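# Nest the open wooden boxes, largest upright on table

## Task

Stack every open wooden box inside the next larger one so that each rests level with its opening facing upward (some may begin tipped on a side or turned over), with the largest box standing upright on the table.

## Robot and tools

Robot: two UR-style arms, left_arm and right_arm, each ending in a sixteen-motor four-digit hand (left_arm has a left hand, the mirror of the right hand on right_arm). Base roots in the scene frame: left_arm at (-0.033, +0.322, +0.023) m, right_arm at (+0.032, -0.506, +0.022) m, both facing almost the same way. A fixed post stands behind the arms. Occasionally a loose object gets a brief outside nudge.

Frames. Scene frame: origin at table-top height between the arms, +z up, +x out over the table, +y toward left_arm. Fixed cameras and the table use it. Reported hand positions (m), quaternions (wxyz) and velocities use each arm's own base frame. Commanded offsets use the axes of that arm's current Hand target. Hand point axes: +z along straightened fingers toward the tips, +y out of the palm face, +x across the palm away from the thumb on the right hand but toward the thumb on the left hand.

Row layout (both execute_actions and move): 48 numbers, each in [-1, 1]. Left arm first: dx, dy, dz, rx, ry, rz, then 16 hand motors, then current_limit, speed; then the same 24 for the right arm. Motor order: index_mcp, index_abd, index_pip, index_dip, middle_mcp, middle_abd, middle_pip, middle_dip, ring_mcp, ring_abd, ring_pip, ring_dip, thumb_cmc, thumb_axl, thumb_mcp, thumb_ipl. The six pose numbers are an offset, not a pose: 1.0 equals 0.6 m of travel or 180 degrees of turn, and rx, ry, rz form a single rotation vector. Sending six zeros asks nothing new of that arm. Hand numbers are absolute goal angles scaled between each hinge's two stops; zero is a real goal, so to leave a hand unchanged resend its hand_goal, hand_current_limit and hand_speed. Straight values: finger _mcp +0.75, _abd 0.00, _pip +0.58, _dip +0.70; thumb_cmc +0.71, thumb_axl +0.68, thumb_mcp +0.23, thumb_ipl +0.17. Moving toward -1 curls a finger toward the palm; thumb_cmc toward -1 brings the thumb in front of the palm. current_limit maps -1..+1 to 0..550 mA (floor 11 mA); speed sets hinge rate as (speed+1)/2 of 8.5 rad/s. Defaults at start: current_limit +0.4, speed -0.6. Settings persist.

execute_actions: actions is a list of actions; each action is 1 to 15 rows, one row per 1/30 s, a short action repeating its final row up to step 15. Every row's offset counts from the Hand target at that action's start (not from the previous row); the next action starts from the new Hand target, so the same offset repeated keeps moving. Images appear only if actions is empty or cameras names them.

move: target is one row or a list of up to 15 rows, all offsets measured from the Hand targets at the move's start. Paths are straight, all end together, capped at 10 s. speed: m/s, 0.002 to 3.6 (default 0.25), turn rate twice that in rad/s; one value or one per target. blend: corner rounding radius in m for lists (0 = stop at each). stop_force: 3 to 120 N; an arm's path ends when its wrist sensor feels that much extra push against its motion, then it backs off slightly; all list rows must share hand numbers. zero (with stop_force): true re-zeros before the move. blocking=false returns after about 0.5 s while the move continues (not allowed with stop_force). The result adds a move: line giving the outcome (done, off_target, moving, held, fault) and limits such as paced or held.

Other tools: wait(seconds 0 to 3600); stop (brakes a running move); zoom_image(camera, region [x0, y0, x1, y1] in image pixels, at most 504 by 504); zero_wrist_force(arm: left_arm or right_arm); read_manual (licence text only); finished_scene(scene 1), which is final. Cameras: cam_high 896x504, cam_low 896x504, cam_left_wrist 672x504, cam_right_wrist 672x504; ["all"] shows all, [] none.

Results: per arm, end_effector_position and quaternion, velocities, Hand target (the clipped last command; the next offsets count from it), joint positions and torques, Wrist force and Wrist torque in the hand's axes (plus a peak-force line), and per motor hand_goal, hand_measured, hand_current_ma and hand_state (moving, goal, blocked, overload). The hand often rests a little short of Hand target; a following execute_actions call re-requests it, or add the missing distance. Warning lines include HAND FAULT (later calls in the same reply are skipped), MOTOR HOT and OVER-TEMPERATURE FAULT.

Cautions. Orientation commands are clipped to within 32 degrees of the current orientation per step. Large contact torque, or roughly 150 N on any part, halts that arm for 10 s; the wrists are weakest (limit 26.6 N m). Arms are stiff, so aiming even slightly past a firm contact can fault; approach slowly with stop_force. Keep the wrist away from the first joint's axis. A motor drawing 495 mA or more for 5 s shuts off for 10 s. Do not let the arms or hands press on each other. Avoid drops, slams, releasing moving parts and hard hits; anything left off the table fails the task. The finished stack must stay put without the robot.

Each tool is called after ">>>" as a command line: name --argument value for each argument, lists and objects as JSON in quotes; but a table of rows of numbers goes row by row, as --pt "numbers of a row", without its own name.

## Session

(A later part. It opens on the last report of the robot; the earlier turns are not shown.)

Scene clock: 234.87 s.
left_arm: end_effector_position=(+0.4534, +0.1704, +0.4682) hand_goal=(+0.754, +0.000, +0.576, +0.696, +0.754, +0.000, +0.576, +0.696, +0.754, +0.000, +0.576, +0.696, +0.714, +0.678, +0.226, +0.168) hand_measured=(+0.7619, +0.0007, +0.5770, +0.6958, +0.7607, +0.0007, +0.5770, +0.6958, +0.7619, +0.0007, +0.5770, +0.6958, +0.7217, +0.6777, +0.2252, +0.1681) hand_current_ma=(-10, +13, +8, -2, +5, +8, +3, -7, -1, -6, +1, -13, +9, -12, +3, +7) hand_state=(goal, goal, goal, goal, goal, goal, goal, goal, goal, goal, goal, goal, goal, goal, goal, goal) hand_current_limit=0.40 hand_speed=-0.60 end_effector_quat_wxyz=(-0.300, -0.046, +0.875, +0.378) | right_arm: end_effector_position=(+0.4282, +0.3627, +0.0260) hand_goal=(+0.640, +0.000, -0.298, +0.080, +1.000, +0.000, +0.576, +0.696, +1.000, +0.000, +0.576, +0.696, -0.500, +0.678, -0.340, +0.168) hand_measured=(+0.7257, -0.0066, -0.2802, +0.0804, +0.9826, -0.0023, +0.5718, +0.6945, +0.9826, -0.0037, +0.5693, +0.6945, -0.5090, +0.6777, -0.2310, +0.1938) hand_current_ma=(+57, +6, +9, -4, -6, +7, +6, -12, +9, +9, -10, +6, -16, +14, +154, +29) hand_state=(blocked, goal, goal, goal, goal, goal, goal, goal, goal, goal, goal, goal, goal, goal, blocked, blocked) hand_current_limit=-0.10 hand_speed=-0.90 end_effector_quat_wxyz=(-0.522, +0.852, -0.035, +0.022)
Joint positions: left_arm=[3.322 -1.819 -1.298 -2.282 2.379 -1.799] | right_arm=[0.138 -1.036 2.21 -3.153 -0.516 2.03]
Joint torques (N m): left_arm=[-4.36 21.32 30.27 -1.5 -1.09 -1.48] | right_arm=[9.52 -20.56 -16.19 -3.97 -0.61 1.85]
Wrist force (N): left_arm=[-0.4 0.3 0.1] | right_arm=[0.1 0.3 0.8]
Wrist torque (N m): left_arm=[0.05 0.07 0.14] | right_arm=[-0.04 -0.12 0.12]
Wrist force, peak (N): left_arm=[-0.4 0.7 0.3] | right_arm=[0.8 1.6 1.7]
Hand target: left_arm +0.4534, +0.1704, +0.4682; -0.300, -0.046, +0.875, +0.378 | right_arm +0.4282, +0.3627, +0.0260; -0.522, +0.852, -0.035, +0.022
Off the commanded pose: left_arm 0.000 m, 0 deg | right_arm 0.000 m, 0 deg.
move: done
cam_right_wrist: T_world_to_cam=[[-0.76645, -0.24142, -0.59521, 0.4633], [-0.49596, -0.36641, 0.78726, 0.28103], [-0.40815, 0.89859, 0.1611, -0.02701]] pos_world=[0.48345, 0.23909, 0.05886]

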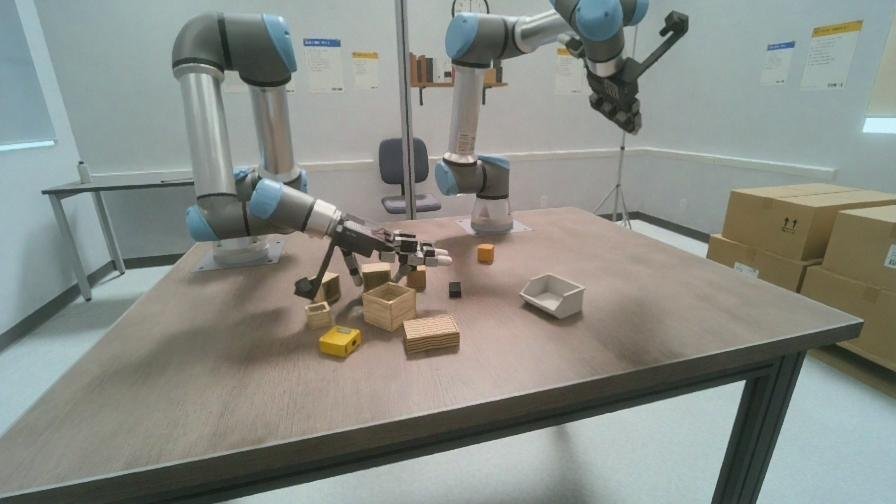

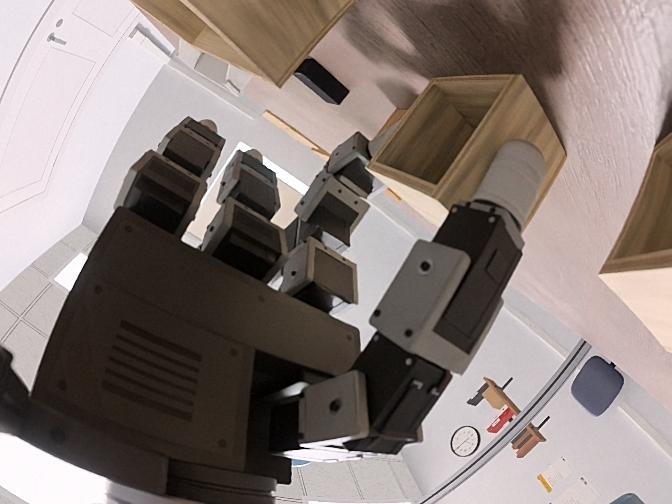

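>>> move --target '[0,0,0,0,0,0,0.754,0,0.576,0.696,0.754,0,0.576,0.696,0.754,0,0.576,0.696,0.714,0.678,0.226,0.168,0.4,-0.6,0,-0.0743,-0.0378,0,0,0,0.64,0,-0.299,0.08,1,0,0.576,0.696,1,0,0.576,0.696,-0.5,0.678,-0.34,0.168,-0.1,-0.9]' --speed 0.06 --cameras '["cam_low","cam_right_wrist"]'

>>> zoom_image --camera "cam_low" --region '[280, 200, 460, 350]'

>>> zoom_image --camera "cam_right_wrist" --region '[330, 0, 672, 250]'

Scene clock: 258.47 s.
left_arm: end_effector_position=(+0.4534, +0.1704, +0.4682) hand_goal=(+0.754, +0.000, +0.576, +0.696, +0.754, +0.000, +0.576, +0.696, +0.754, +0.000, +0.576, +0.696, +0.714, +0.678, +0.226, +0.168) hand_measured=(+0.7619, +0.0007, +0.5770, +0.6958, +0.7607, +0.0007, +0.5770, +0.6958, +0.7619, -0.0008, +0.5770, +0.6958, +0.7217, +0.6777, +0.2252, +0.1672) hand_current_ma=(-13, +0, +4, -4, -4, +2, +9, -14, +1, -12, +10, -4, +7, -1, +1, +4) hand_state=(goal, goal, goal, goal, goal, goal, goal, goal, goal, goal, goal, goal, goal, goal, goal, goal) hand_current_limit=0.40 hand_speed=-0.60 end_effector_quat_wxyz=(-0.300, -0.046, +0.875, +0.378) | right_arm: end_effector_position=(+0.4281, +0.3627, +0.0759) hand_goal=(+0.640, +0.000, -0.298, +0.080, +1.000, +0.000, +0.576, +0.696, +1.000, +0.000, +0.576, +0.696, -0.500, +0.678, -0.340, +0.168) hand_measured=(+0.7197, +0.0007, -0.2596, +0.1008, +0.9838, -0.0023, +0.5718, +0.6945, +0.9838, -0.0052, +0.5693, +0.6958, -0.5102, +0.6777, -0.2429, +0.1938) hand_current_ma=(+46, +9, +23, +2, +1, -2, +2, -12, +10, -7, -11, +8, -17, +0, +118, +19) hand_state=(blocked, goal, blocked, blocked, goal, goal, goal, goal, goal, goal, goal, goal, goal, goal, blocked, blocked) hand_current_limit=-0.10 hand_speed=-0.90 end_effector_quat_wxyz=(-0.522, +0.852, -0.035, +0.022)
Joint positions: left_arm=[3.322 -1.819 -1.298 -2.282 2.379 -1.799] | right_arm=[0.138 -1.166 2.2 -3.012 -0.516 2.03]
Joint torques (N m): left_arm=[-3.56 21.93 29.15 -1.44 -0.9 -1.4] | right_arm=[-7.76 -40.18 -23.41 -0.48 3.17 -2.04]
Wrist force (N): left_arm=[-0.3 0.5 0.0] | right_arm=[0.6 2.4 1.9]
Wrist torque (N m): left_arm=[0.08 0.06 0.14] | right_arm=[0.03 -0.18 0.26]
Wrist force, peak (N): left_arm=[-0.6 0.6 0.3] | right_arm=[0.3 2.2 2.3]
Hand target: left_arm +0.4534, +0.1704, +0.4682; -0.300, -0.046, +0.875, +0.378 | right_arm +0.4281, +0.3627, +0.0760; -0.522, +0.852, -0.035, +0.022
Off the commanded pose: left_arm 0.000 m, 0 deg | right_arm 0.000 m, 0 deg.
move: done
cam_right_wrist: T_world_to_cam=[[-0.76642, -0.24137, -0.59527, 0.4929], [-0.49603, -0.3664, 0.78721, 0.24174], [-0.40812, 0.89861, 0.16108, -0.03511]] pos_world=[0.48335, 0.23909, 0.10876]

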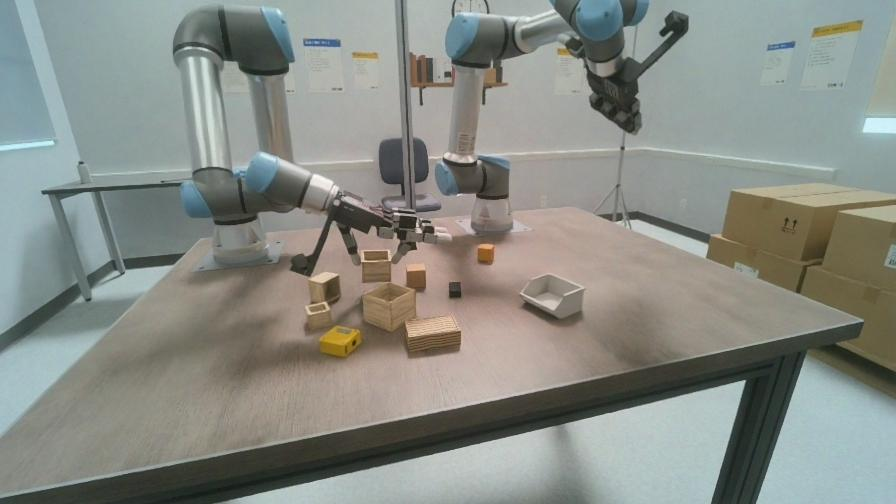

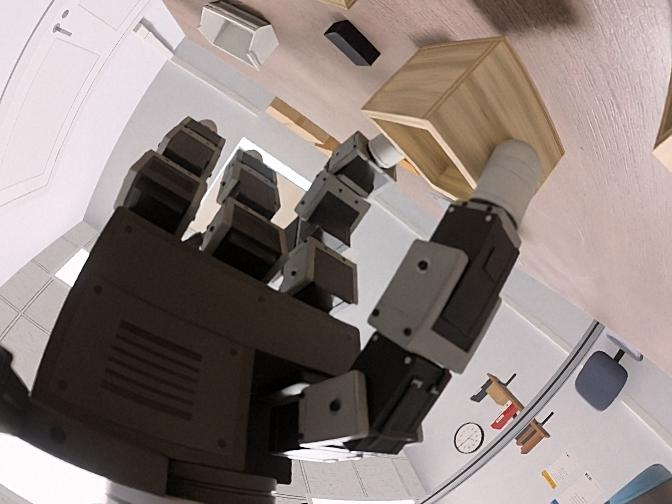

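Scaled by 2.800 from the camera's image (finer frame: 1280x720).

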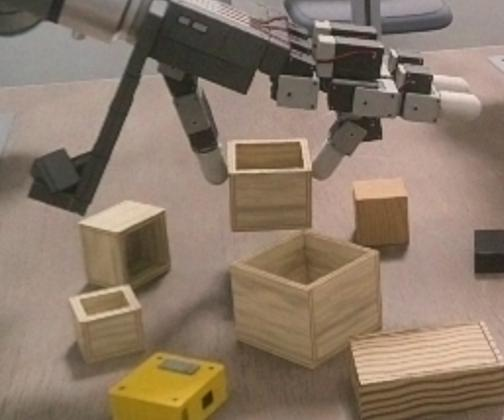

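Scaled by 1.474 from the camera's image (finer frame: 960x720).

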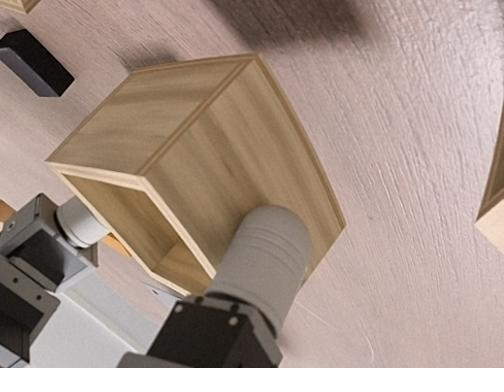

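>>> move --target '[0,0,0,0,0,0,0.754,0,0.576,0.696,0.754,0,0.576,0.696,0.754,0,0.576,0.696,0.714,0.678,0.226,0.168,0.4,-0.6,0,0.0520,0.0265,0,0,0,0.64,0,-0.299,0.08,1,0,0.576,0.696,1,0,0.576,0.696,-0.5,0.678,-0.34,0.168,-0.1,-0.9]' --speed 0.05 --cameras '["cam_low","cam_right_wrist"]'

>>> zoom_image --camera "cam_low" --region '[300, 220, 440, 320]'

>>> zoom_image --camera "cam_right_wrist" --region '[330, 0, 672, 250]'

Scene clock: 277.67 s.
left_arm: end_effector_position=(+0.4534, +0.1704, +0.4682) hand_goal=(+0.754, +0.000, +0.576, +0.696, +0.754, +0.000, +0.576, +0.696, +0.754, +0.000, +0.576, +0.696, +0.714, +0.678, +0.226, +0.168) hand_measured=(+0.7607, +0.0007, +0.5770, +0.6958, +0.7607, +0.0007, +0.5770, +0.6958, +0.7619, +0.0007, +0.5770, +0.6958, +0.7217, +0.6777, +0.2252, +0.1672) hand_current_ma=(+1, -9, +10, -18, +0, +9, +8, -13, +1, +0, +0, -21, +7, -13, +8, -3) hand_state=(goal, goal, goal, goal, goal, goal, goal, goal, goal, goal, goal, goal, goal, goal, goal, goal) hand_current_limit=0.40 hand_speed=-0.60 end_effector_quat_wxyz=(-0.300, -0.046, +0.875, +0.378) | right_arm: end_effector_position=(+0.4282, +0.3627, +0.0411) hand_goal=(+0.640, +0.000, -0.298, +0.080, +1.000, +0.000, +0.576, +0.696, +1.000, +0.000, +0.576, +0.696, -0.500, +0.678, -0.340, +0.168) hand_measured=(+0.7209, +0.0007, -0.2596, +0.1021, +0.9826, -0.0023, +0.5718, +0.6932, +0.9826, -0.0052, +0.5693, +0.6958, -0.5102, +0.6767, -0.2429, +0.1948) hand_current_ma=(+60, +8, +29, -1, +8, +2, +4, -7, +1, -8, -2, +4, -8, +3, +131, +21) hand_state=(blocked, goal, blocked, blocked, goal, goal, goal, goal, goal, goal, goal, goal, goal, goal, blocked, blocked) hand_current_limit=-0.10 hand_speed=-0.90 end_effector_quat_wxyz=(-0.522, +0.852, -0.035, +0.022)
Joint positions: left_arm=[3.322 -1.819 -1.298 -2.282 2.379 -1.799] | right_arm=[0.138 -1.076 2.209 -3.111 -0.516 2.03]
Joint torques (N m): left_arm=[-1.22 22.1 29.34 -1.35 -0.81 -1.26] | right_arm=[6.26 -18.22 -2.21 -3.95 1.15 2]
Wrist force (N): left_arm=[-0.3 0.4 0.0] | right_arm=[0.7 2.0 2.0]
Wrist torque (N m): left_arm=[0.08 0.06 0.14] | right_arm=[-0.01 -0.16 0.18]
Wrist force, peak (N): left_arm=[-0.6 0.5 0.4] | right_arm=[0.4 2.6 2.1]
Hand target: left_arm +0.4534, +0.1704, +0.4682; -0.300, -0.046, +0.875, +0.378 | right_arm +0.4282, +0.3627, +0.0410; -0.522, +0.852, -0.035, +0.022
Off the commanded pose: left_arm 0.000 m, 0 deg | right_arm 0.000 m, 0 deg.
move: done
cam_right_wrist: T_world_to_cam=[[-0.76646, -0.24136, -0.59522, 0.47228], [-0.49594, -0.36649, 0.78723, 0.26916], [-0.40815, 0.89857, 0.16119, -0.02944]] pos_world=[0.48345, 0.23909, 0.07396]

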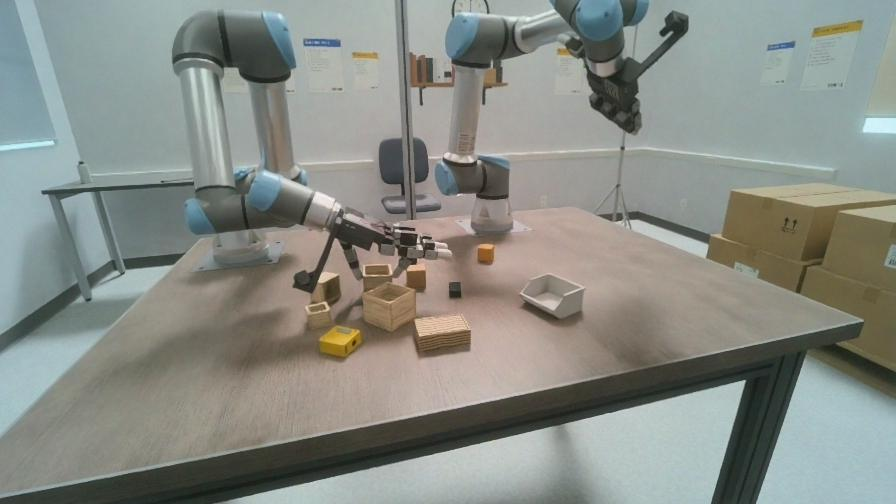

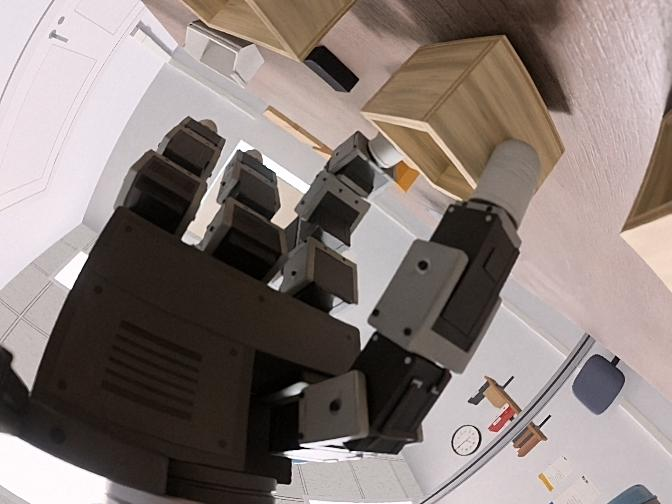

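Scaled by 3.600 from the camera's image (finer frame: 1280x720).

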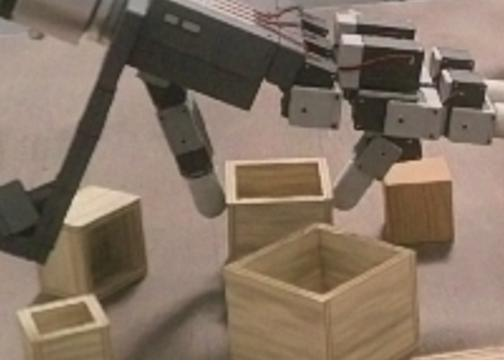

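Scaled by 1.474 from the camera's image (finer frame: 960x720).

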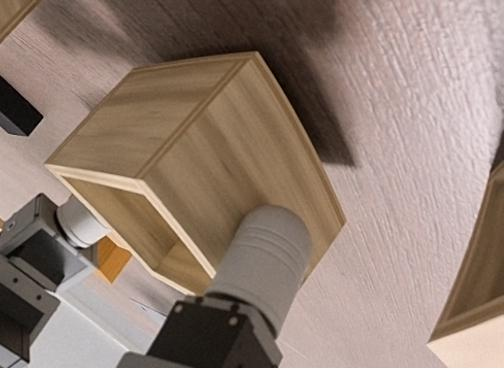

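>>> move --target '[0,0,0,0,0,0,0.754,0,0.576,0.696,0.754,0,0.576,0.696,0.754,0,0.576,0.696,0.714,0.678,0.226,0.168,0.4,-0.6,0,0.0149,0.0076,0,0,0,0.64,0,-0.299,0.08,1,0,0.576,0.696,1,0,0.576,0.696,-0.5,0.678,-0.34,0.168,-0.1,-0.9]' --speed 0.01 --stop_force 3 --cameras '["cam_low","cam_right_wrist"]'

>>> zoom_image --camera "cam_low" --region '[300, 220, 440, 320]'

>>> zoom_image --camera "cam_right_wrist" --region '[330, 0, 672, 250]'

Scene clock: 282.87 s.
left_arm: end_effector_position=(+0.4534, +0.1704, +0.4682) hand_goal=(+0.754, +0.000, +0.576, +0.696, +0.754, +0.000, +0.576, +0.696, +0.754, +0.000, +0.576, +0.696, +0.714, +0.678, +0.226, +0.168) hand_measured=(+0.7619, +0.0007, +0.5770, +0.6971, +0.7607, -0.0008, +0.5770, +0.6958, +0.7619, +0.0007, +0.5770, +0.6958, +0.7205, +0.6777, +0.2252, +0.1681) hand_current_ma=(-1, +0, +11, -9, +2, +3, +0, -12, -6, -11, +4, -10, +8, -12, -3, -4) hand_state=(goal, goal, goal, goal, goal, goal, goal, goal, goal, goal, goal, goal, goal, goal, goal, goal) hand_current_limit=0.40 hand_speed=-0.60 end_effector_quat_wxyz=(-0.300, -0.046, +0.875, +0.378) | right_arm: end_effector_position=(+0.4282, +0.3627, +0.0310) hand_goal=(+0.640, +0.000, -0.298, +0.080, +1.000, +0.000, +0.576, +0.696, +1.000, +0.000, +0.576, +0.696, -0.500, +0.678, -0.340, +0.168) hand_measured=(+0.7185, +0.0007, -0.2596, +0.1008, +0.9838, -0.0023, +0.5718, +0.6932, +0.9826, -0.0037, +0.5705, +0.6958, -0.5102, +0.6777, -0.2419, +0.1957) hand_current_ma=(+52, -3, +32, -9, -5, -4, +0, -15, -2, -11, -10, -2, -7, +7, +110, +22) hand_state=(blocked, goal, blocked, blocked, goal, goal, goal, goal, goal, goal, goal, goal, goal, goal, blocked, blocked) hand_current_limit=-0.10 hand_speed=-0.90 end_effector_quat_wxyz=(-0.522, +0.852, -0.035, +0.022)
Joint positions: left_arm=[3.322 -1.819 -1.298 -2.282 2.379 -1.799] | right_arm=[0.138 -1.049 2.21 -3.139 -0.516 2.031]
Joint torques (N m): left_arm=[-2.08 22.41 28.91 -1.3 -0.71 -1.24] | right_arm=[8.55 -18.82 -1.75 -4.14 -0.57 1.99]
Wrist force (N): left_arm=[-0.2 0.5 0.3] | right_arm=[0.1 0.2 0.6]
Wrist torque (N m): left_arm=[0.06 0.05 0.15] | right_arm=[-0.08 -0.10 0.13]
Wrist force, peak (N): left_arm=[-0.5 0.7 0.0] | right_arm=[0.5 2.0 2.4]
Hand target: left_arm +0.4534, +0.1704, +0.4682; -0.300, -0.046, +0.875, +0.378 | right_arm +0.4282, +0.3627, +0.0310; -0.522, +0.852, -0.035, +0.022
Off the commanded pose: left_arm 0.000 m, 0 deg | right_arm 0.000 m, 0 deg.
move: done
cam_right_wrist: T_world_to_cam=[[-0.76645, -0.24142, -0.59521, 0.46627], [-0.49596, -0.36641, 0.78726, 0.2771], [-0.40815, 0.89859, 0.1611, -0.02781]] pos_world=[0.48345, 0.23909, 0.06386]

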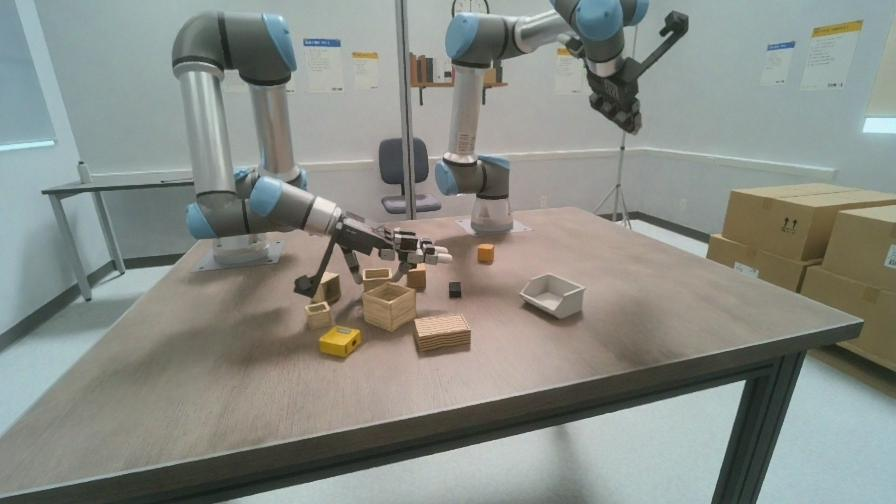

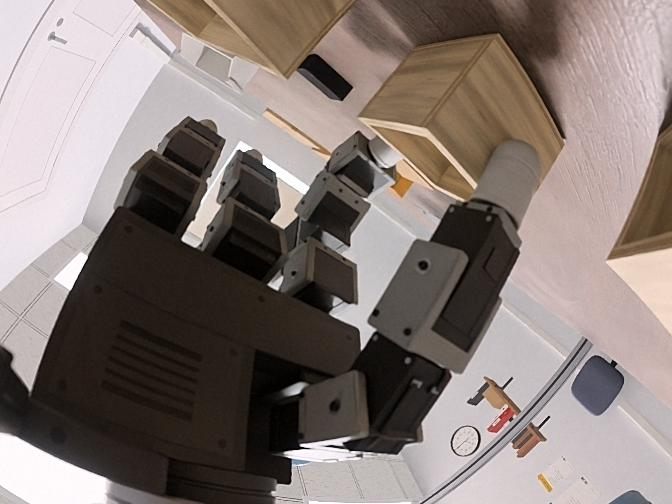

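Scaled by 3.600 from the camera's image (finer frame: 1280x720).

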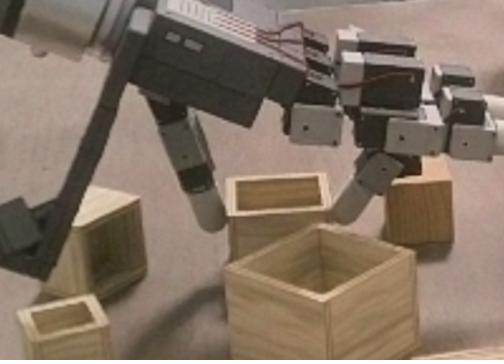

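Scaled by 1.474 from the camera's image (finer frame: 960x720).

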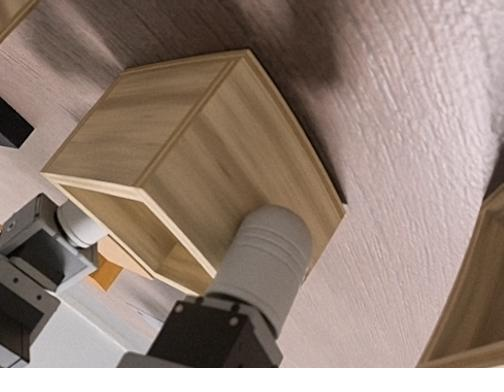

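>>> move --target '[0,0,0,0,0,0,0.754,0,0.576,0.696,0.754,0,0.576,0.696,0.754,0,0.576,0.696,0.714,0.678,0.226,0.168,0.4,-0.6,0,-0.003,-0.0015,0,0,0,0.64,0,-0.299,0.08,1,0,0.576,0.696,1,0,0.576,0.696,-0.5,0.678,-0.34,0.168,-0.1,-0.9]' --speed 0.01

>>> move --target '[0,0,0,0,0,0,0.754,0,0.576,0.696,0.754,0,0.576,0.696,0.754,0,0.576,0.696,0.714,0.678,0.226,0.168,0.4,-0.6,0,0,0,0,0,0,0.95,0,-0.25,0.1,1,0,0.576,0.696,1,0,0.576,0.696,-0.5,0.678,-0.05,0.168,0,-0.88]' --cameras '["cam_low","cam_right_wrist"]'

>>> zoom_image --camera "cam_low" --region '[300, 220, 440, 320]'

>>> zoom_image --camera "cam_right_wrist" --region '[330, 0, 672, 250]'

Scene clock: 288.07 s.
left_arm: end_effector_position=(+0.4534, +0.1704, +0.4682) hand_goal=(+0.754, +0.000, +0.576, +0.696, +0.754, +0.000, +0.576, +0.696, +0.754, +0.000, +0.576, +0.696, +0.714, +0.678, +0.226, +0.168) hand_measured=(+0.7607, +0.0007, +0.5770, +0.6958, +0.7607, +0.0007, +0.5770, +0.6958, +0.7619, -0.0008, +0.5770, +0.6958, +0.7205, +0.6767, +0.2242, +0.1681) hand_current_ma=(-3, -3, +13, -7, +7, +14, +7, -10, +9, -5, +8, -6, +3, -5, +2, -7) hand_state=(goal, goal, goal, goal, goal, goal, goal, goal, goal, goal, goal, goal, goal, goal, goal, goal) hand_current_limit=0.40 hand_speed=-0.60 end_effector_quat_wxyz=(-0.300, -0.046, +0.875, +0.378) | right_arm: end_effector_position=(+0.4281, +0.3627, +0.0328) hand_goal=(+0.640, +0.000, -0.298, +0.080, +1.000, +0.000, +0.576, +0.696, +1.000, +0.000, +0.576, +0.696, -0.500, +0.678, -0.340, +0.168) hand_measured=(+0.7185, +0.0007, -0.2596, +0.1008, +0.9826, -0.0023, +0.5718, +0.6945, +0.9838, -0.0037, +0.5705, +0.6958, -0.5102, +0.6767, -0.2419, +0.1957) hand_current_ma=(+60, +14, +25, +10, -9, -15, -6, -14, +7, -13, -8, +1, -13, -1, +124, +11) hand_state=(blocked, goal, blocked, blocked, goal, goal, goal, goal, goal, goal, goal, goal, goal, goal, blocked, blocked) hand_current_limit=-0.10 hand_speed=-0.90 end_effector_quat_wxyz=(-0.522, +0.852, -0.035, +0.022)
Joint positions: left_arm=[3.322 -1.819 -1.298 -2.282 2.379 -1.799] | right_arm=[0.138 -1.054 2.21 -3.134 -0.516 2.031]
Joint torques (N m): left_arm=[-1.56 22.15 28.77 -1.28 -0.75 -1.13] | right_arm=[9.88 -43.53 -16.95 -0.35 -0.63 1.84]
Wrist force (N): left_arm=[-0.1 0.3 0.1] | right_arm=[0.5 2.1 2.1]
Wrist torque (N m): left_arm=[0.05 0.04 0.16] | right_arm=[0.00 -0.15 0.15]
Wrist force, peak (N): left_arm=[-0.3 0.6 0.4] | right_arm=[0.4 1.9 2.4]
Hand target: left_arm +0.4534, +0.1704, +0.4682; -0.300, -0.046, +0.875, +0.378 | right_arm +0.4282, +0.3627, +0.0330; -0.522, +0.852, -0.035, +0.022
Off the commanded pose: left_arm 0.000 m, 0 deg | right_arm 0.000 m, 0 deg.
move: done

Scene clock: 289.20 s.
left_arm: end_effector_position=(+0.4534, +0.1704, +0.4682) hand_goal=(+0.754, +0.000, +0.576, +0.696, +0.754, +0.000, +0.576, +0.696, +0.754, +0.000, +0.576, +0.696, +0.714, +0.678, +0.226, +0.168) hand_measured=(+0.7607, +0.0007, +0.5770, +0.6958, +0.7607, +0.0007, +0.5770, +0.6958, +0.7619, -0.0008, +0.5770, +0.6958, +0.7217, +0.6777, +0.2242, +0.1672) hand_current_ma=(-3, -9, +10, -6, -2, +11, -1, +0, +6, -4, +9, -10, +12, -10, +6, -6) hand_state=(goal, goal, goal, goal, goal, goal, goal, goal, goal, goal, goal, goal, goal, goal, goal, goal) hand_current_limit=0.40 hand_speed=-0.60 end_effector_quat_wxyz=(-0.300, -0.046, +0.875, +0.378) | right_arm: end_effector_position=(+0.4282, +0.3627, +0.0330) hand_goal=(+0.950, +0.000, -0.250, +0.100, +1.000, +0.000, +0.576, +0.696, +1.000, +0.000, +0.576, +0.696, -0.500, +0.678, -0.050, +0.168) hand_measured=(+0.9139, +0.0007, -0.2481, +0.1084, +0.9838, -0.0023, +0.5718, +0.6945, +0.9826, -0.0037, +0.5693, +0.6958, -0.5090, +0.6777, -0.0539, +0.1729) hand_current_ma=(-19, +13, +4, -6, +0, -2, +0, +2, +2, -5, -16, -7, -6, +7, +7, +12) hand_state=(blocked, goal, goal, goal, goal, goal, goal, goal, goal, goal, goal, goal, goal, goal, goal, goal) hand_current_limit=0.00 hand_speed=-0.88 end_effector_quat_wxyz=(-0.522, +0.852, -0.035, +0.022)
Joint positions: left_arm=[3.322 -1.819 -1.298 -2.282 2.379 -1.799] | right_arm=[0.138 -1.055 2.21 -3.134 -0.516 2.031]
Joint torques (N m): left_arm=[-1.31 22.76 29.23 -1.29 -0.79 -1.13] | right_arm=[8.01 -42.49 -20.74 -0.55 -0.28 -1.79]
Wrist force (N): left_arm=[-0.4 0.6 0.1] | right_arm=[0.4 1.1 1.7]
Wrist torque (N m): left_arm=[0.09 0.08 0.13] | right_arm=[-0.07 -0.12 0.14]
Wrist force, peak (N): left_arm=[-0.2 0.7 0.2] | right_arm=[0.4 1.9 2.1]
Hand target: left_arm +0.4534, +0.1704, +0.4682; -0.300, -0.046, +0.875, +0.378 | right_arm +0.4282, +0.3627, +0.0330; -0.522, +0.852, -0.035, +0.022
Off the commanded pose: left_arm 0.000 m, 0 deg | right_arm 0.000 m, 0 deg.
move: done
cam_right_wrist: T_world_to_cam=[[-0.76647, -0.24137, -0.5952, 0.46746], [-0.49593, -0.36648, 0.78724, 0.27553], [-0.40815, 0.89857, 0.16119, -0.02814]] pos_world=[0.48345, 0.23909, 0.06586]

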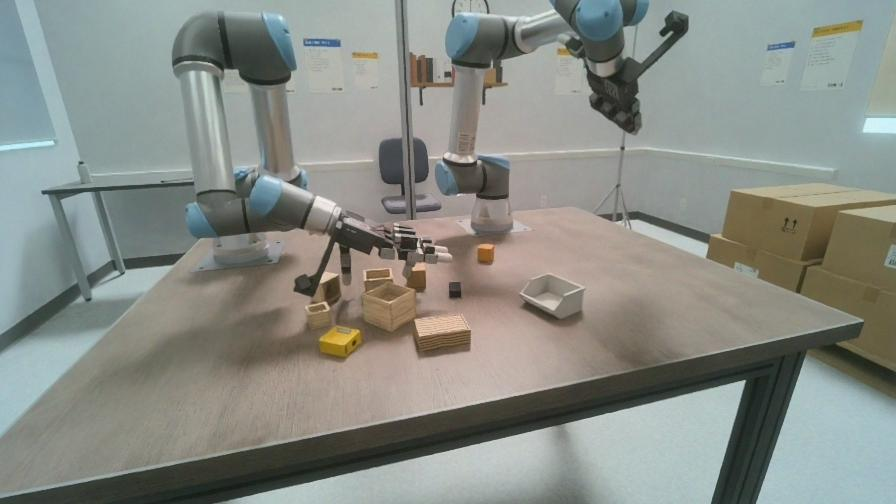

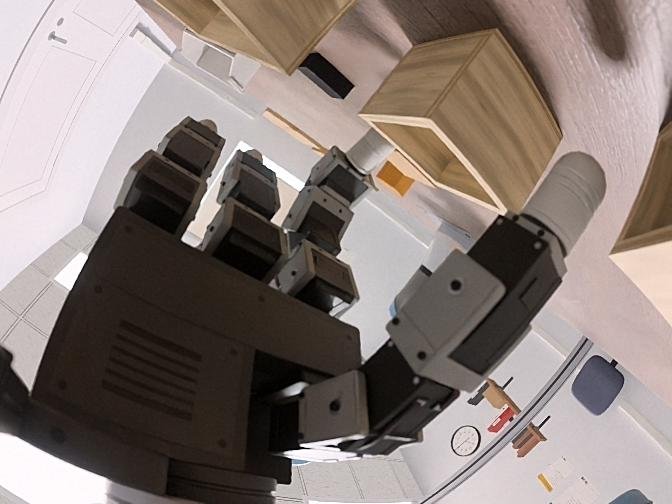

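Scaled by 3.600 from the camera's image (finer frame: 1280x720).

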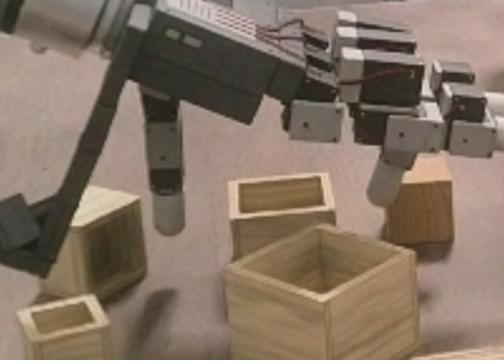

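Scaled by 1.474 from the camera's image (finer frame: 960x720).

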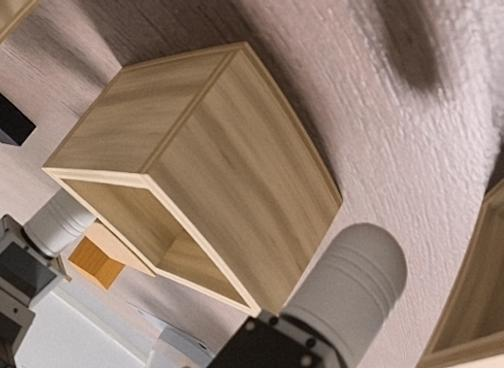

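>>> move --target '[0,0,0,0,0,0,0.754,0,0.576,0.696,0.754,0,0.576,0.696,0.754,0,0.576,0.696,0.714,0.678,0.226,0.168,0.4,-0.6,0,-0.1782,-0.0908,0,0,0,0.918,0,-0.299,0.08,1,0,0.576,0.696,1,0,0.576,0.696,-0.5,0.678,-0.09,0.168,0,-0.6]' --speed 0.2 --cameras '["cam_high","cam_low","cam_right_wrist"]'

>>> zoom_image --camera "cam_high" --region '[340, 150, 440, 250]'

>>> zoom_image --camera "cam_low" --region '[290, 250, 430, 350]'

Scene clock: 303.77 s.
left_arm: end_effector_position=(+0.4534, +0.1704, +0.4682) hand_goal=(+0.754, +0.000, +0.576, +0.696, +0.754, +0.000, +0.576, +0.696, +0.754, +0.000, +0.576, +0.696, +0.714, +0.678, +0.226, +0.168) hand_measured=(+0.7619, -0.0008, +0.5770, +0.6958, +0.7607, -0.0008, +0.5770, +0.6958, +0.7619, +0.0007, +0.5770, +0.6958, +0.7217, +0.6777, +0.2242, +0.1672) hand_current_ma=(-1, +1, +3, -8, +6, +14, -1, -5, +4, -10, +3, -12, -1, -6, +0, +1) hand_state=(goal, goal, goal, goal, goal, goal, goal, goal, goal, goal, goal, goal, goal, goal, goal, goal) hand_current_limit=0.40 hand_speed=-0.60 end_effector_quat_wxyz=(-0.300, -0.046, +0.875, +0.378) | right_arm: end_effector_position=(+0.4281, +0.3626, +0.1529) hand_goal=(+0.918, +0.000, -0.298, +0.080, +1.000, +0.000, +0.576, +0.696, +1.000, +0.000, +0.576, +0.696, -0.500, +0.678, -0.090, +0.168) hand_measured=(+0.8994, -0.0008, -0.2981, +0.0868, +0.9838, -0.0008, +0.5718, +0.6945, +0.9838, -0.0037, +0.5705, +0.6958, -0.5102, +0.6767, -0.0895, +0.1700) hand_current_ma=(-5, +15, +11, -9, +1, +10, +0, -9, -4, -7, -2, -1, -14, +10, -8, -1) hand_state=(goal, goal, goal, goal, goal, goal, goal, goal, goal, goal, goal, goal, goal, goal, goal, goal) hand_current_limit=0.00 hand_speed=-0.60 end_effector_quat_wxyz=(-0.522, +0.852, -0.035, +0.022)
Joint positions: left_arm=[3.322 -1.819 -1.298 -2.282 2.379 -1.799] | right_arm=[0.138 -1.342 2.148 -2.785 -0.516 2.03]
Joint torques (N m): left_arm=[-1.54 21.9 28.99 -1.27 -0.61 -1.2] | right_arm=[-8.57 -38.07 -27.42 -0.8 3.74 -2.27]
Wrist force (N): left_arm=[-0.4 0.4 0.1] | right_arm=[0.5 1.2 1.7]
Wrist torque (N m): left_arm=[0.07 0.08 0.13] | right_arm=[-0.08 -0.17 0.27]
Wrist force, peak (N): left_arm=[-0.4 0.6 0.5] | right_arm=[0.3 2.1 2.4]
Hand target: left_arm +0.4534, +0.1704, +0.4682; -0.300, -0.046, +0.875, +0.378 | right_arm +0.4281, +0.3626, +0.1530; -0.522, +0.852, -0.035, +0.022
Off the commanded pose: left_arm 0.000 m, 0 deg | right_arm 0.000 m, 0 deg.
move: done
cam_right_wrist: T_world_to_cam=[[-0.76644, -0.24132, -0.59526, 0.53863], [-0.496, -0.36647, 0.7872, 0.18104], [-0.40811, 0.89859, 0.16118, -0.04748]] pos_world=[0.48325, 0.23899, 0.18576]

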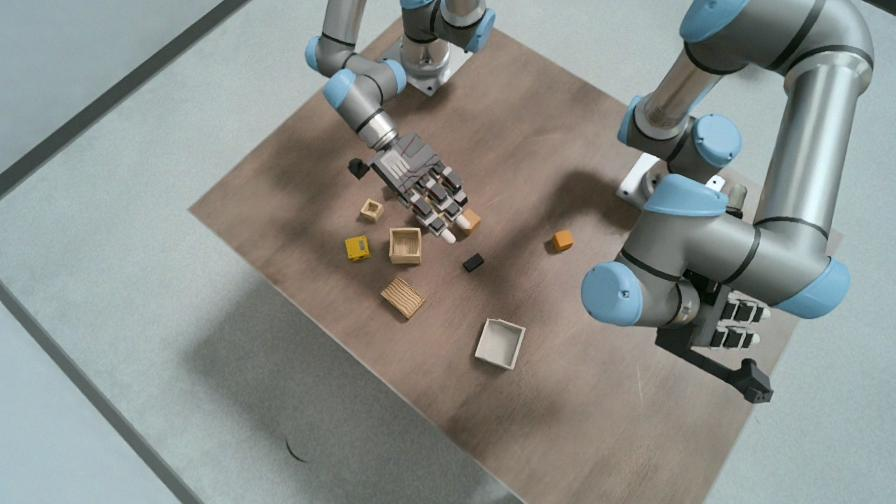

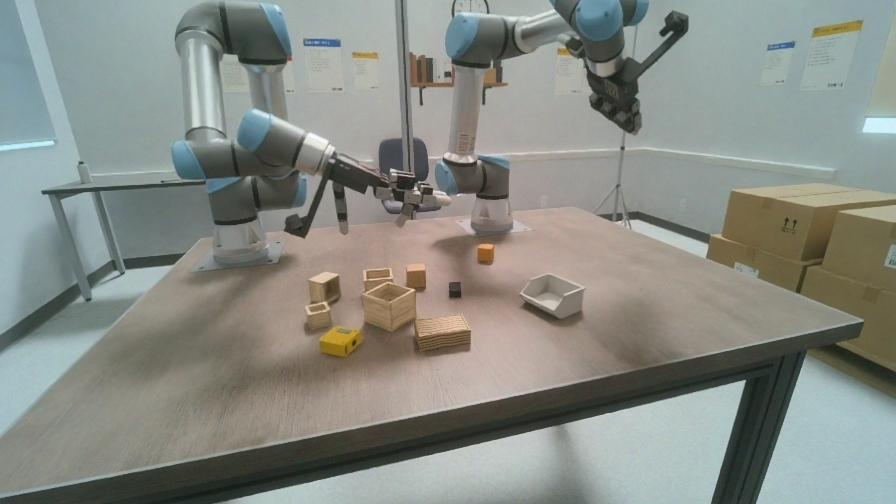

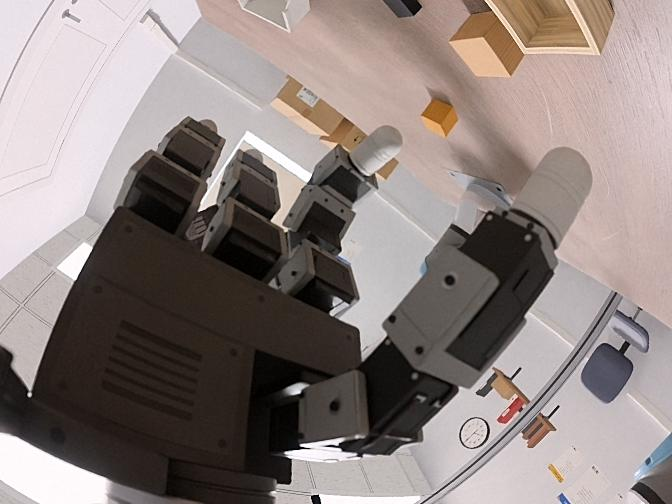

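Scaled by 5.040 from the camera's image (finer frame: 1280x720).

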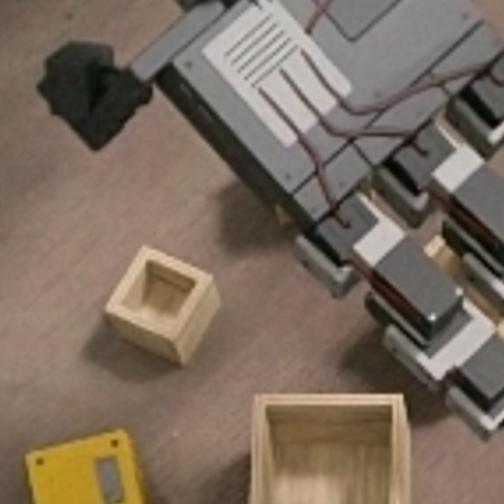

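Scaled by 3.600 from the camera's image (finer frame: 1280x720).

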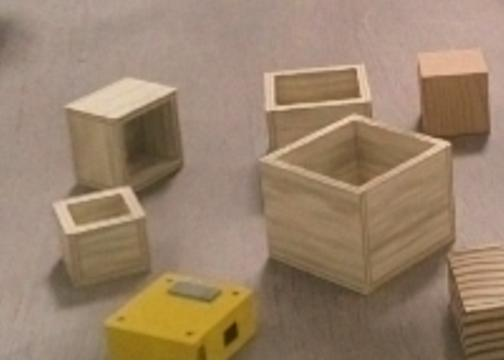

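>>> move --target '[0,0,0,0,0,0,0.754,0,0.576,0.696,0.754,0,0.576,0.696,0.754,0,0.576,0.696,0.714,0.678,0.226,0.168,0.4,-0.6,-0.0108,0.107,-0.1182,0,-0.2495,-0.1271,0.918,0,-0.299,0.08,1,0,0.576,0.696,1,0,0.576,0.696,-0.5,0.678,-0.14,0.168,0,-0.6]' --speed 0.3 --cameras '["cam_high","cam_low","cam_right_wrist"]'

>>> zoom_image --camera "cam_high" --region '[340, 130, 460, 250]'

>>> zoom_image --camera "cam_right_wrist" --region '[330, 0, 672, 250]'

Scene clock: 311.87 s.
left_arm: end_effector_position=(+0.4534, +0.1704, +0.4682) hand_goal=(+0.754, +0.000, +0.576, +0.696, +0.754, +0.000, +0.576, +0.696, +0.754, +0.000, +0.576, +0.696, +0.714, +0.678, +0.226, +0.168) hand_measured=(+0.7607, -0.0008, +0.5770, +0.6958, +0.7607, -0.0008, +0.5770, +0.6971, +0.7619, -0.0008, +0.5770, +0.6958, +0.7205, +0.6777, +0.2252, +0.1681) hand_current_ma=(-2, -2, +2, -9, -10, +2, +3, -14, -1, -1, +2, -7, +6, -12, +5, -8) hand_state=(goal, goal, goal, goal, goal, goal, goal, goal, goal, goal, goal, goal, goal, goal, goal, goal) hand_current_limit=0.40 hand_speed=-0.60 end_effector_quat_wxyz=(-0.300, -0.046, +0.875, +0.378) | right_arm: end_effector_position=(+0.4140, +0.2712, +0.1279) hand_goal=(+0.918, +0.000, -0.298, +0.080, +1.000, +0.000, +0.576, +0.696, +1.000, +0.000, +0.576, +0.696, -0.500, +0.678, -0.140, +0.168) hand_measured=(+0.9006, +0.0007, -0.2981, +0.0868, +0.9826, +0.0007, +0.5718, +0.6945, +0.9826, -0.0008, +0.5693, +0.6958, -0.5077, +0.6777, -0.1370, +0.1729) hand_current_ma=(-6, +13, +14, -8, -3, -7, +0, -14, +2, -8, +0, -4, -5, +7, -5, +9) hand_state=(goal, goal, goal, goal, goal, goal, goal, goal, goal, goal, goal, goal, goal, goal, goal, goal) hand_current_limit=0.00 hand_speed=-0.60 end_effector_quat_wxyz=(-0.482, +0.786, +0.331, -0.202)
Joint positions: left_arm=[3.322 -1.819 -1.298 -2.282 2.379 -1.799] | right_arm=[0.069 -1.218 1.679 -1.115 -0.843 0.47]
Joint torques (N m): left_arm=[0.15 22.26 29.06 -1.31 -0.66 -0.98] | right_arm=[9.41 -21.31 -30 1.24 -1.47 -2.29]
Wrist force (N): left_arm=[-0.3 0.2 0.0] | right_arm=[0.4 1.7 1.8]
Wrist torque (N m): left_arm=[0.05 0.07 0.14] | right_arm=[-0.03 -0.12 0.24]
Wrist force, peak (N): left_arm=[-0.4 0.7 0.3] | right_arm=[0.3 1.3 2.6]
Hand target: left_arm +0.4534, +0.1704, +0.4682; -0.300, -0.046, +0.875, +0.378 | right_arm +0.4140, +0.2712, +0.1279; -0.482, +0.786, +0.331, -0.202
Off the commanded pose: left_arm 0.000 m, 0 deg | right_arm 0.000 m, 0 deg.
move: done
cam_right_wrist: T_world_to_cam=[[-0.30215, -0.74471, -0.59508, 0.43527], [-0.03489, -0.61519, 0.7876, 0.03678], [-0.95262, 0.25873, 0.15989, 0.43209]] pos_world=[0.54442, 0.23498, 0.16097]

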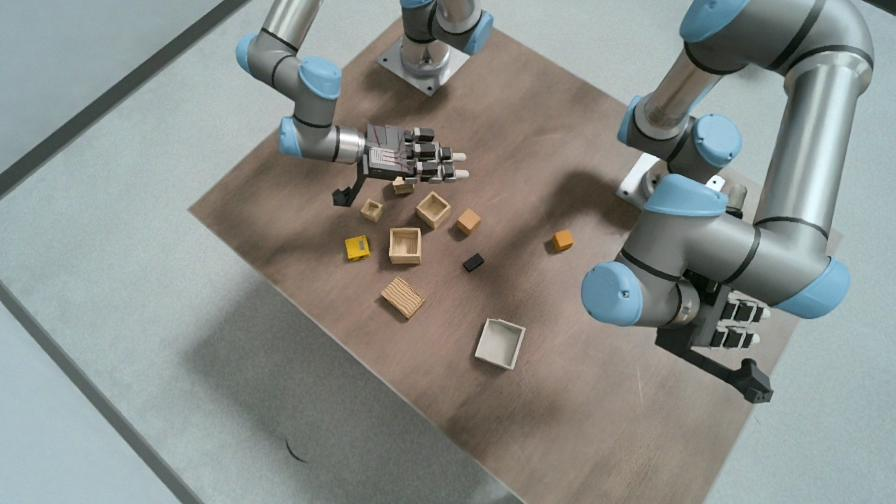

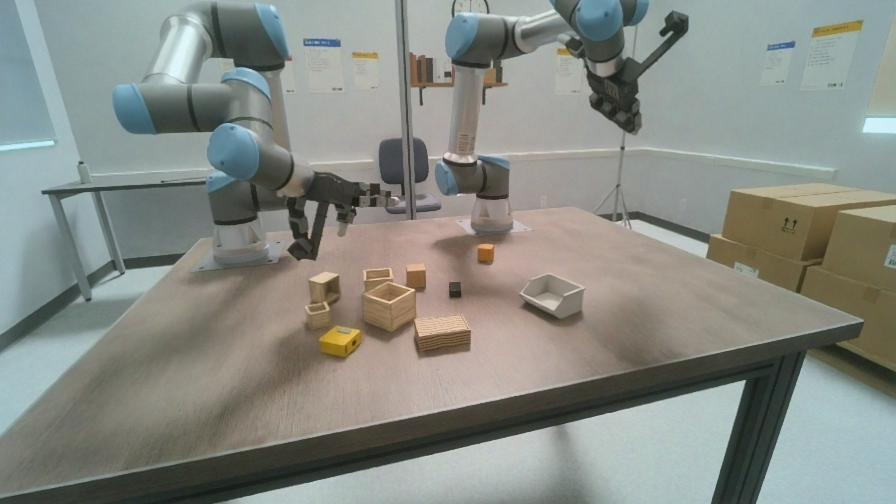

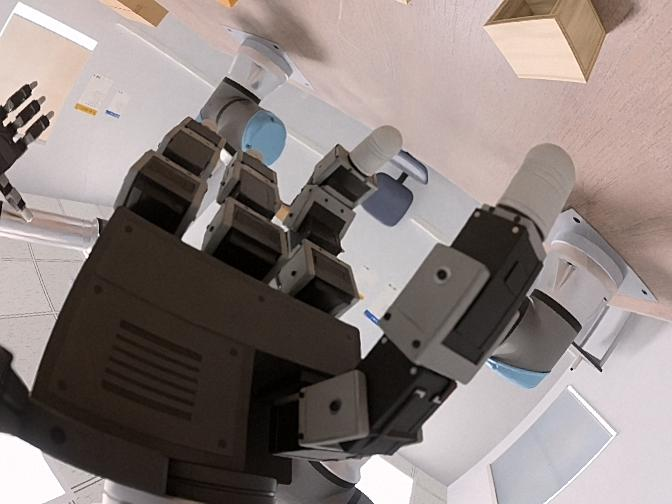

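Scaled by 4.200 from the camera's image (finer frame: 1280x720).

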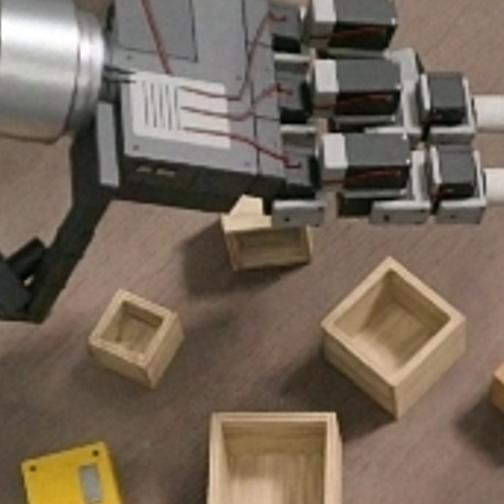

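Scaled by 1.474 from the camera's image (finer frame: 960x720).

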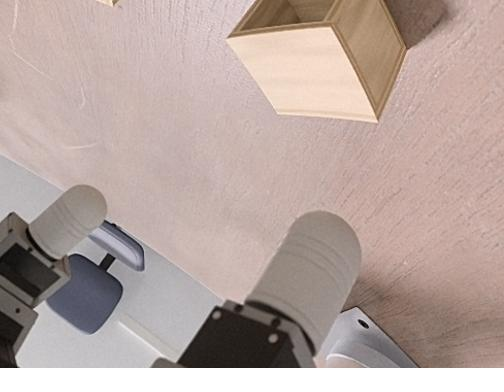

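>>> move --target '[0,0,0,0,0,0,0.754,0,0.576,0.696,0.754,0,0.576,0.696,0.754,0,0.576,0.696,0.714,0.678,0.226,0.168,0.4,-0.6,0,0.0817,0.0416,0,0,0,0.918,0,-0.299,0.08,1,0,0.576,0.696,1,0,0.576,0.696,-0.5,0.678,-0.14,0.168,0,-0.6]' --speed 0.15 --cameras '["cam_high","cam_low","cam_right_wrist"]'

>>> zoom_image --camera "cam_low" --region '[270, 210, 400, 340]'

>>> zoom_image --camera "cam_right_wrist" --region '[330, 0, 672, 250]'

Scene clock: 316.20 s.
left_arm: end_effector_position=(+0.4534, +0.1704, +0.4682) hand_goal=(+0.754, +0.000, +0.576, +0.696, +0.754, +0.000, +0.576, +0.696, +0.754, +0.000, +0.576, +0.696, +0.714, +0.678, +0.226, +0.168) hand_measured=(+0.7619, -0.0008, +0.5770, +0.6958, +0.7607, +0.0007, +0.5770, +0.6958, +0.7631, +0.0007, +0.5770, +0.6958, +0.7205, +0.6767, +0.2242, +0.1672) hand_current_ma=(-7, +3, +20, -21, +7, -3, +15, -14, -3, -6, +10, -9, +19, -21, +3, +10) hand_state=(goal, goal, goal, goal, goal, goal, goal, goal, goal, goal, goal, goal, goal, goal, goal, goal) hand_current_limit=0.40 hand_speed=-0.60 end_effector_quat_wxyz=(-0.300, -0.046, +0.875, +0.378) | right_arm: end_effector_position=(+0.4141, +0.2712, +0.0730) hand_goal=(+0.918, +0.000, -0.298, +0.080, +1.000, +0.000, +0.576, +0.696, +1.000, +0.000, +0.576, +0.696, -0.500, +0.678, -0.140, +0.168) hand_measured=(+0.8994, +0.0007, -0.2981, +0.0868, +0.9838, -0.0008, +0.5718, +0.6945, +0.9826, +0.0007, +0.5693, +0.6958, -0.5090, +0.6777, -0.1370, +0.1729) hand_current_ma=(-15, +5, +11, -8, -5, -6, +4, -12, +4, -8, -14, -5, -14, +5, +4, +10) hand_state=(goal, goal, goal, goal, goal, goal, goal, goal, goal, goal, goal, goal, goal, goal, goal, goal) hand_current_limit=0.00 hand_speed=-0.60 end_effector_quat_wxyz=(-0.482, +0.786, +0.331, -0.202)
Joint positions: left_arm=[3.322 -1.819 -1.298 -2.282 2.379 -1.799] | right_arm=[0.069 -1.152 1.744 -1.245 -0.843 0.47]
Joint torques (N m): left_arm=[0.17 23.03 29 -1.19 -0.47 -1.16] | right_arm=[9.2 -22.09 -7.86 -1.87 2.81 2.08]
Wrist force (N): left_arm=[-0.2 0.1 0.0] | right_arm=[0.0 1.4 1.9]
Wrist torque (N m): left_arm=[0.04 0.05 0.15] | right_arm=[-0.07 -0.06 0.12]
Wrist force, peak (N): left_arm=[-0.5 0.6 0.4] | right_arm=[0.2 2.2 2.3]
Hand target: left_arm +0.4534, +0.1704, +0.4682; -0.300, -0.046, +0.875, +0.378 | right_arm +0.4141, +0.2712, +0.0729; -0.482, +0.786, +0.331, -0.202
Off the commanded pose: left_arm 0.000 m, 0 deg | right_arm 0.000 m, 0 deg.
move: done
cam_right_wrist: T_world_to_cam=[[-0.30195, -0.74476, -0.59512, 0.40254], [-0.03451, -0.61531, 0.78753, 0.07985], [-0.9527, 0.25833, 0.16009, 0.44108]] pos_world=[0.54452, 0.23498, 0.10607]

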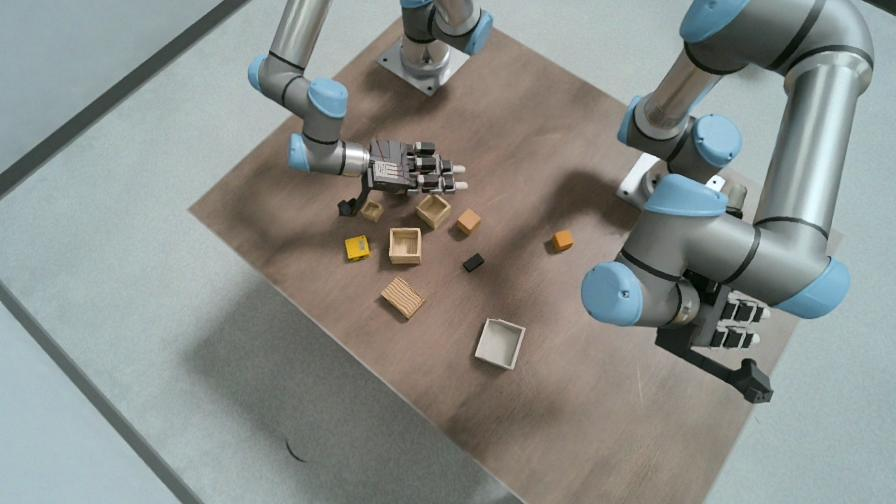

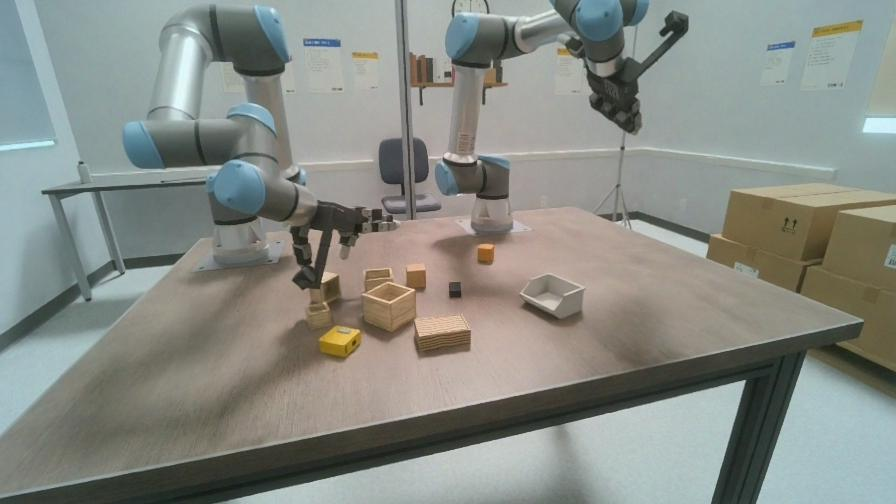

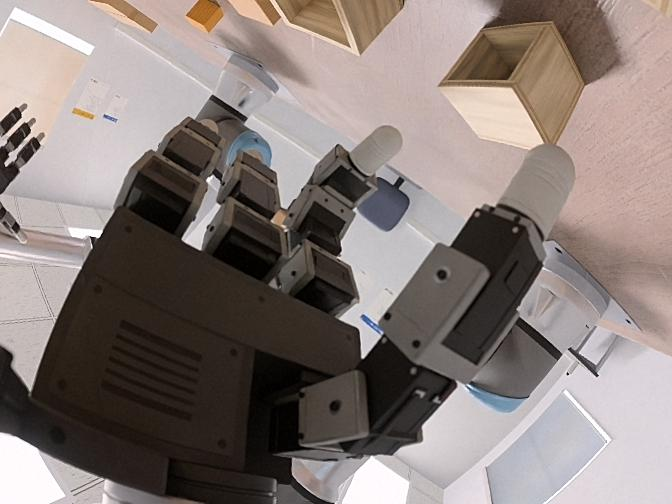

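Scaled by 3.877 from the camera's image (finer frame: 1280x720).

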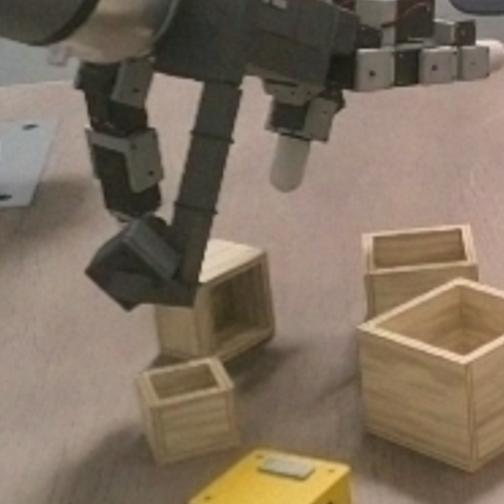

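Scaled by 1.474 from the camera's image (finer frame: 960x720).

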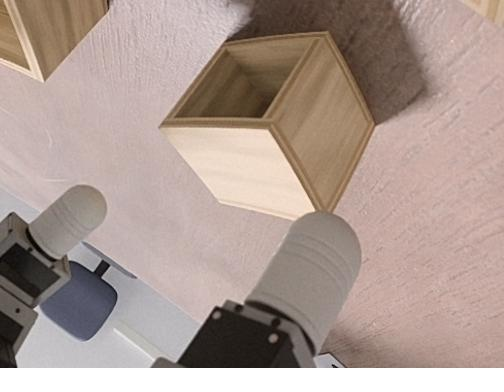

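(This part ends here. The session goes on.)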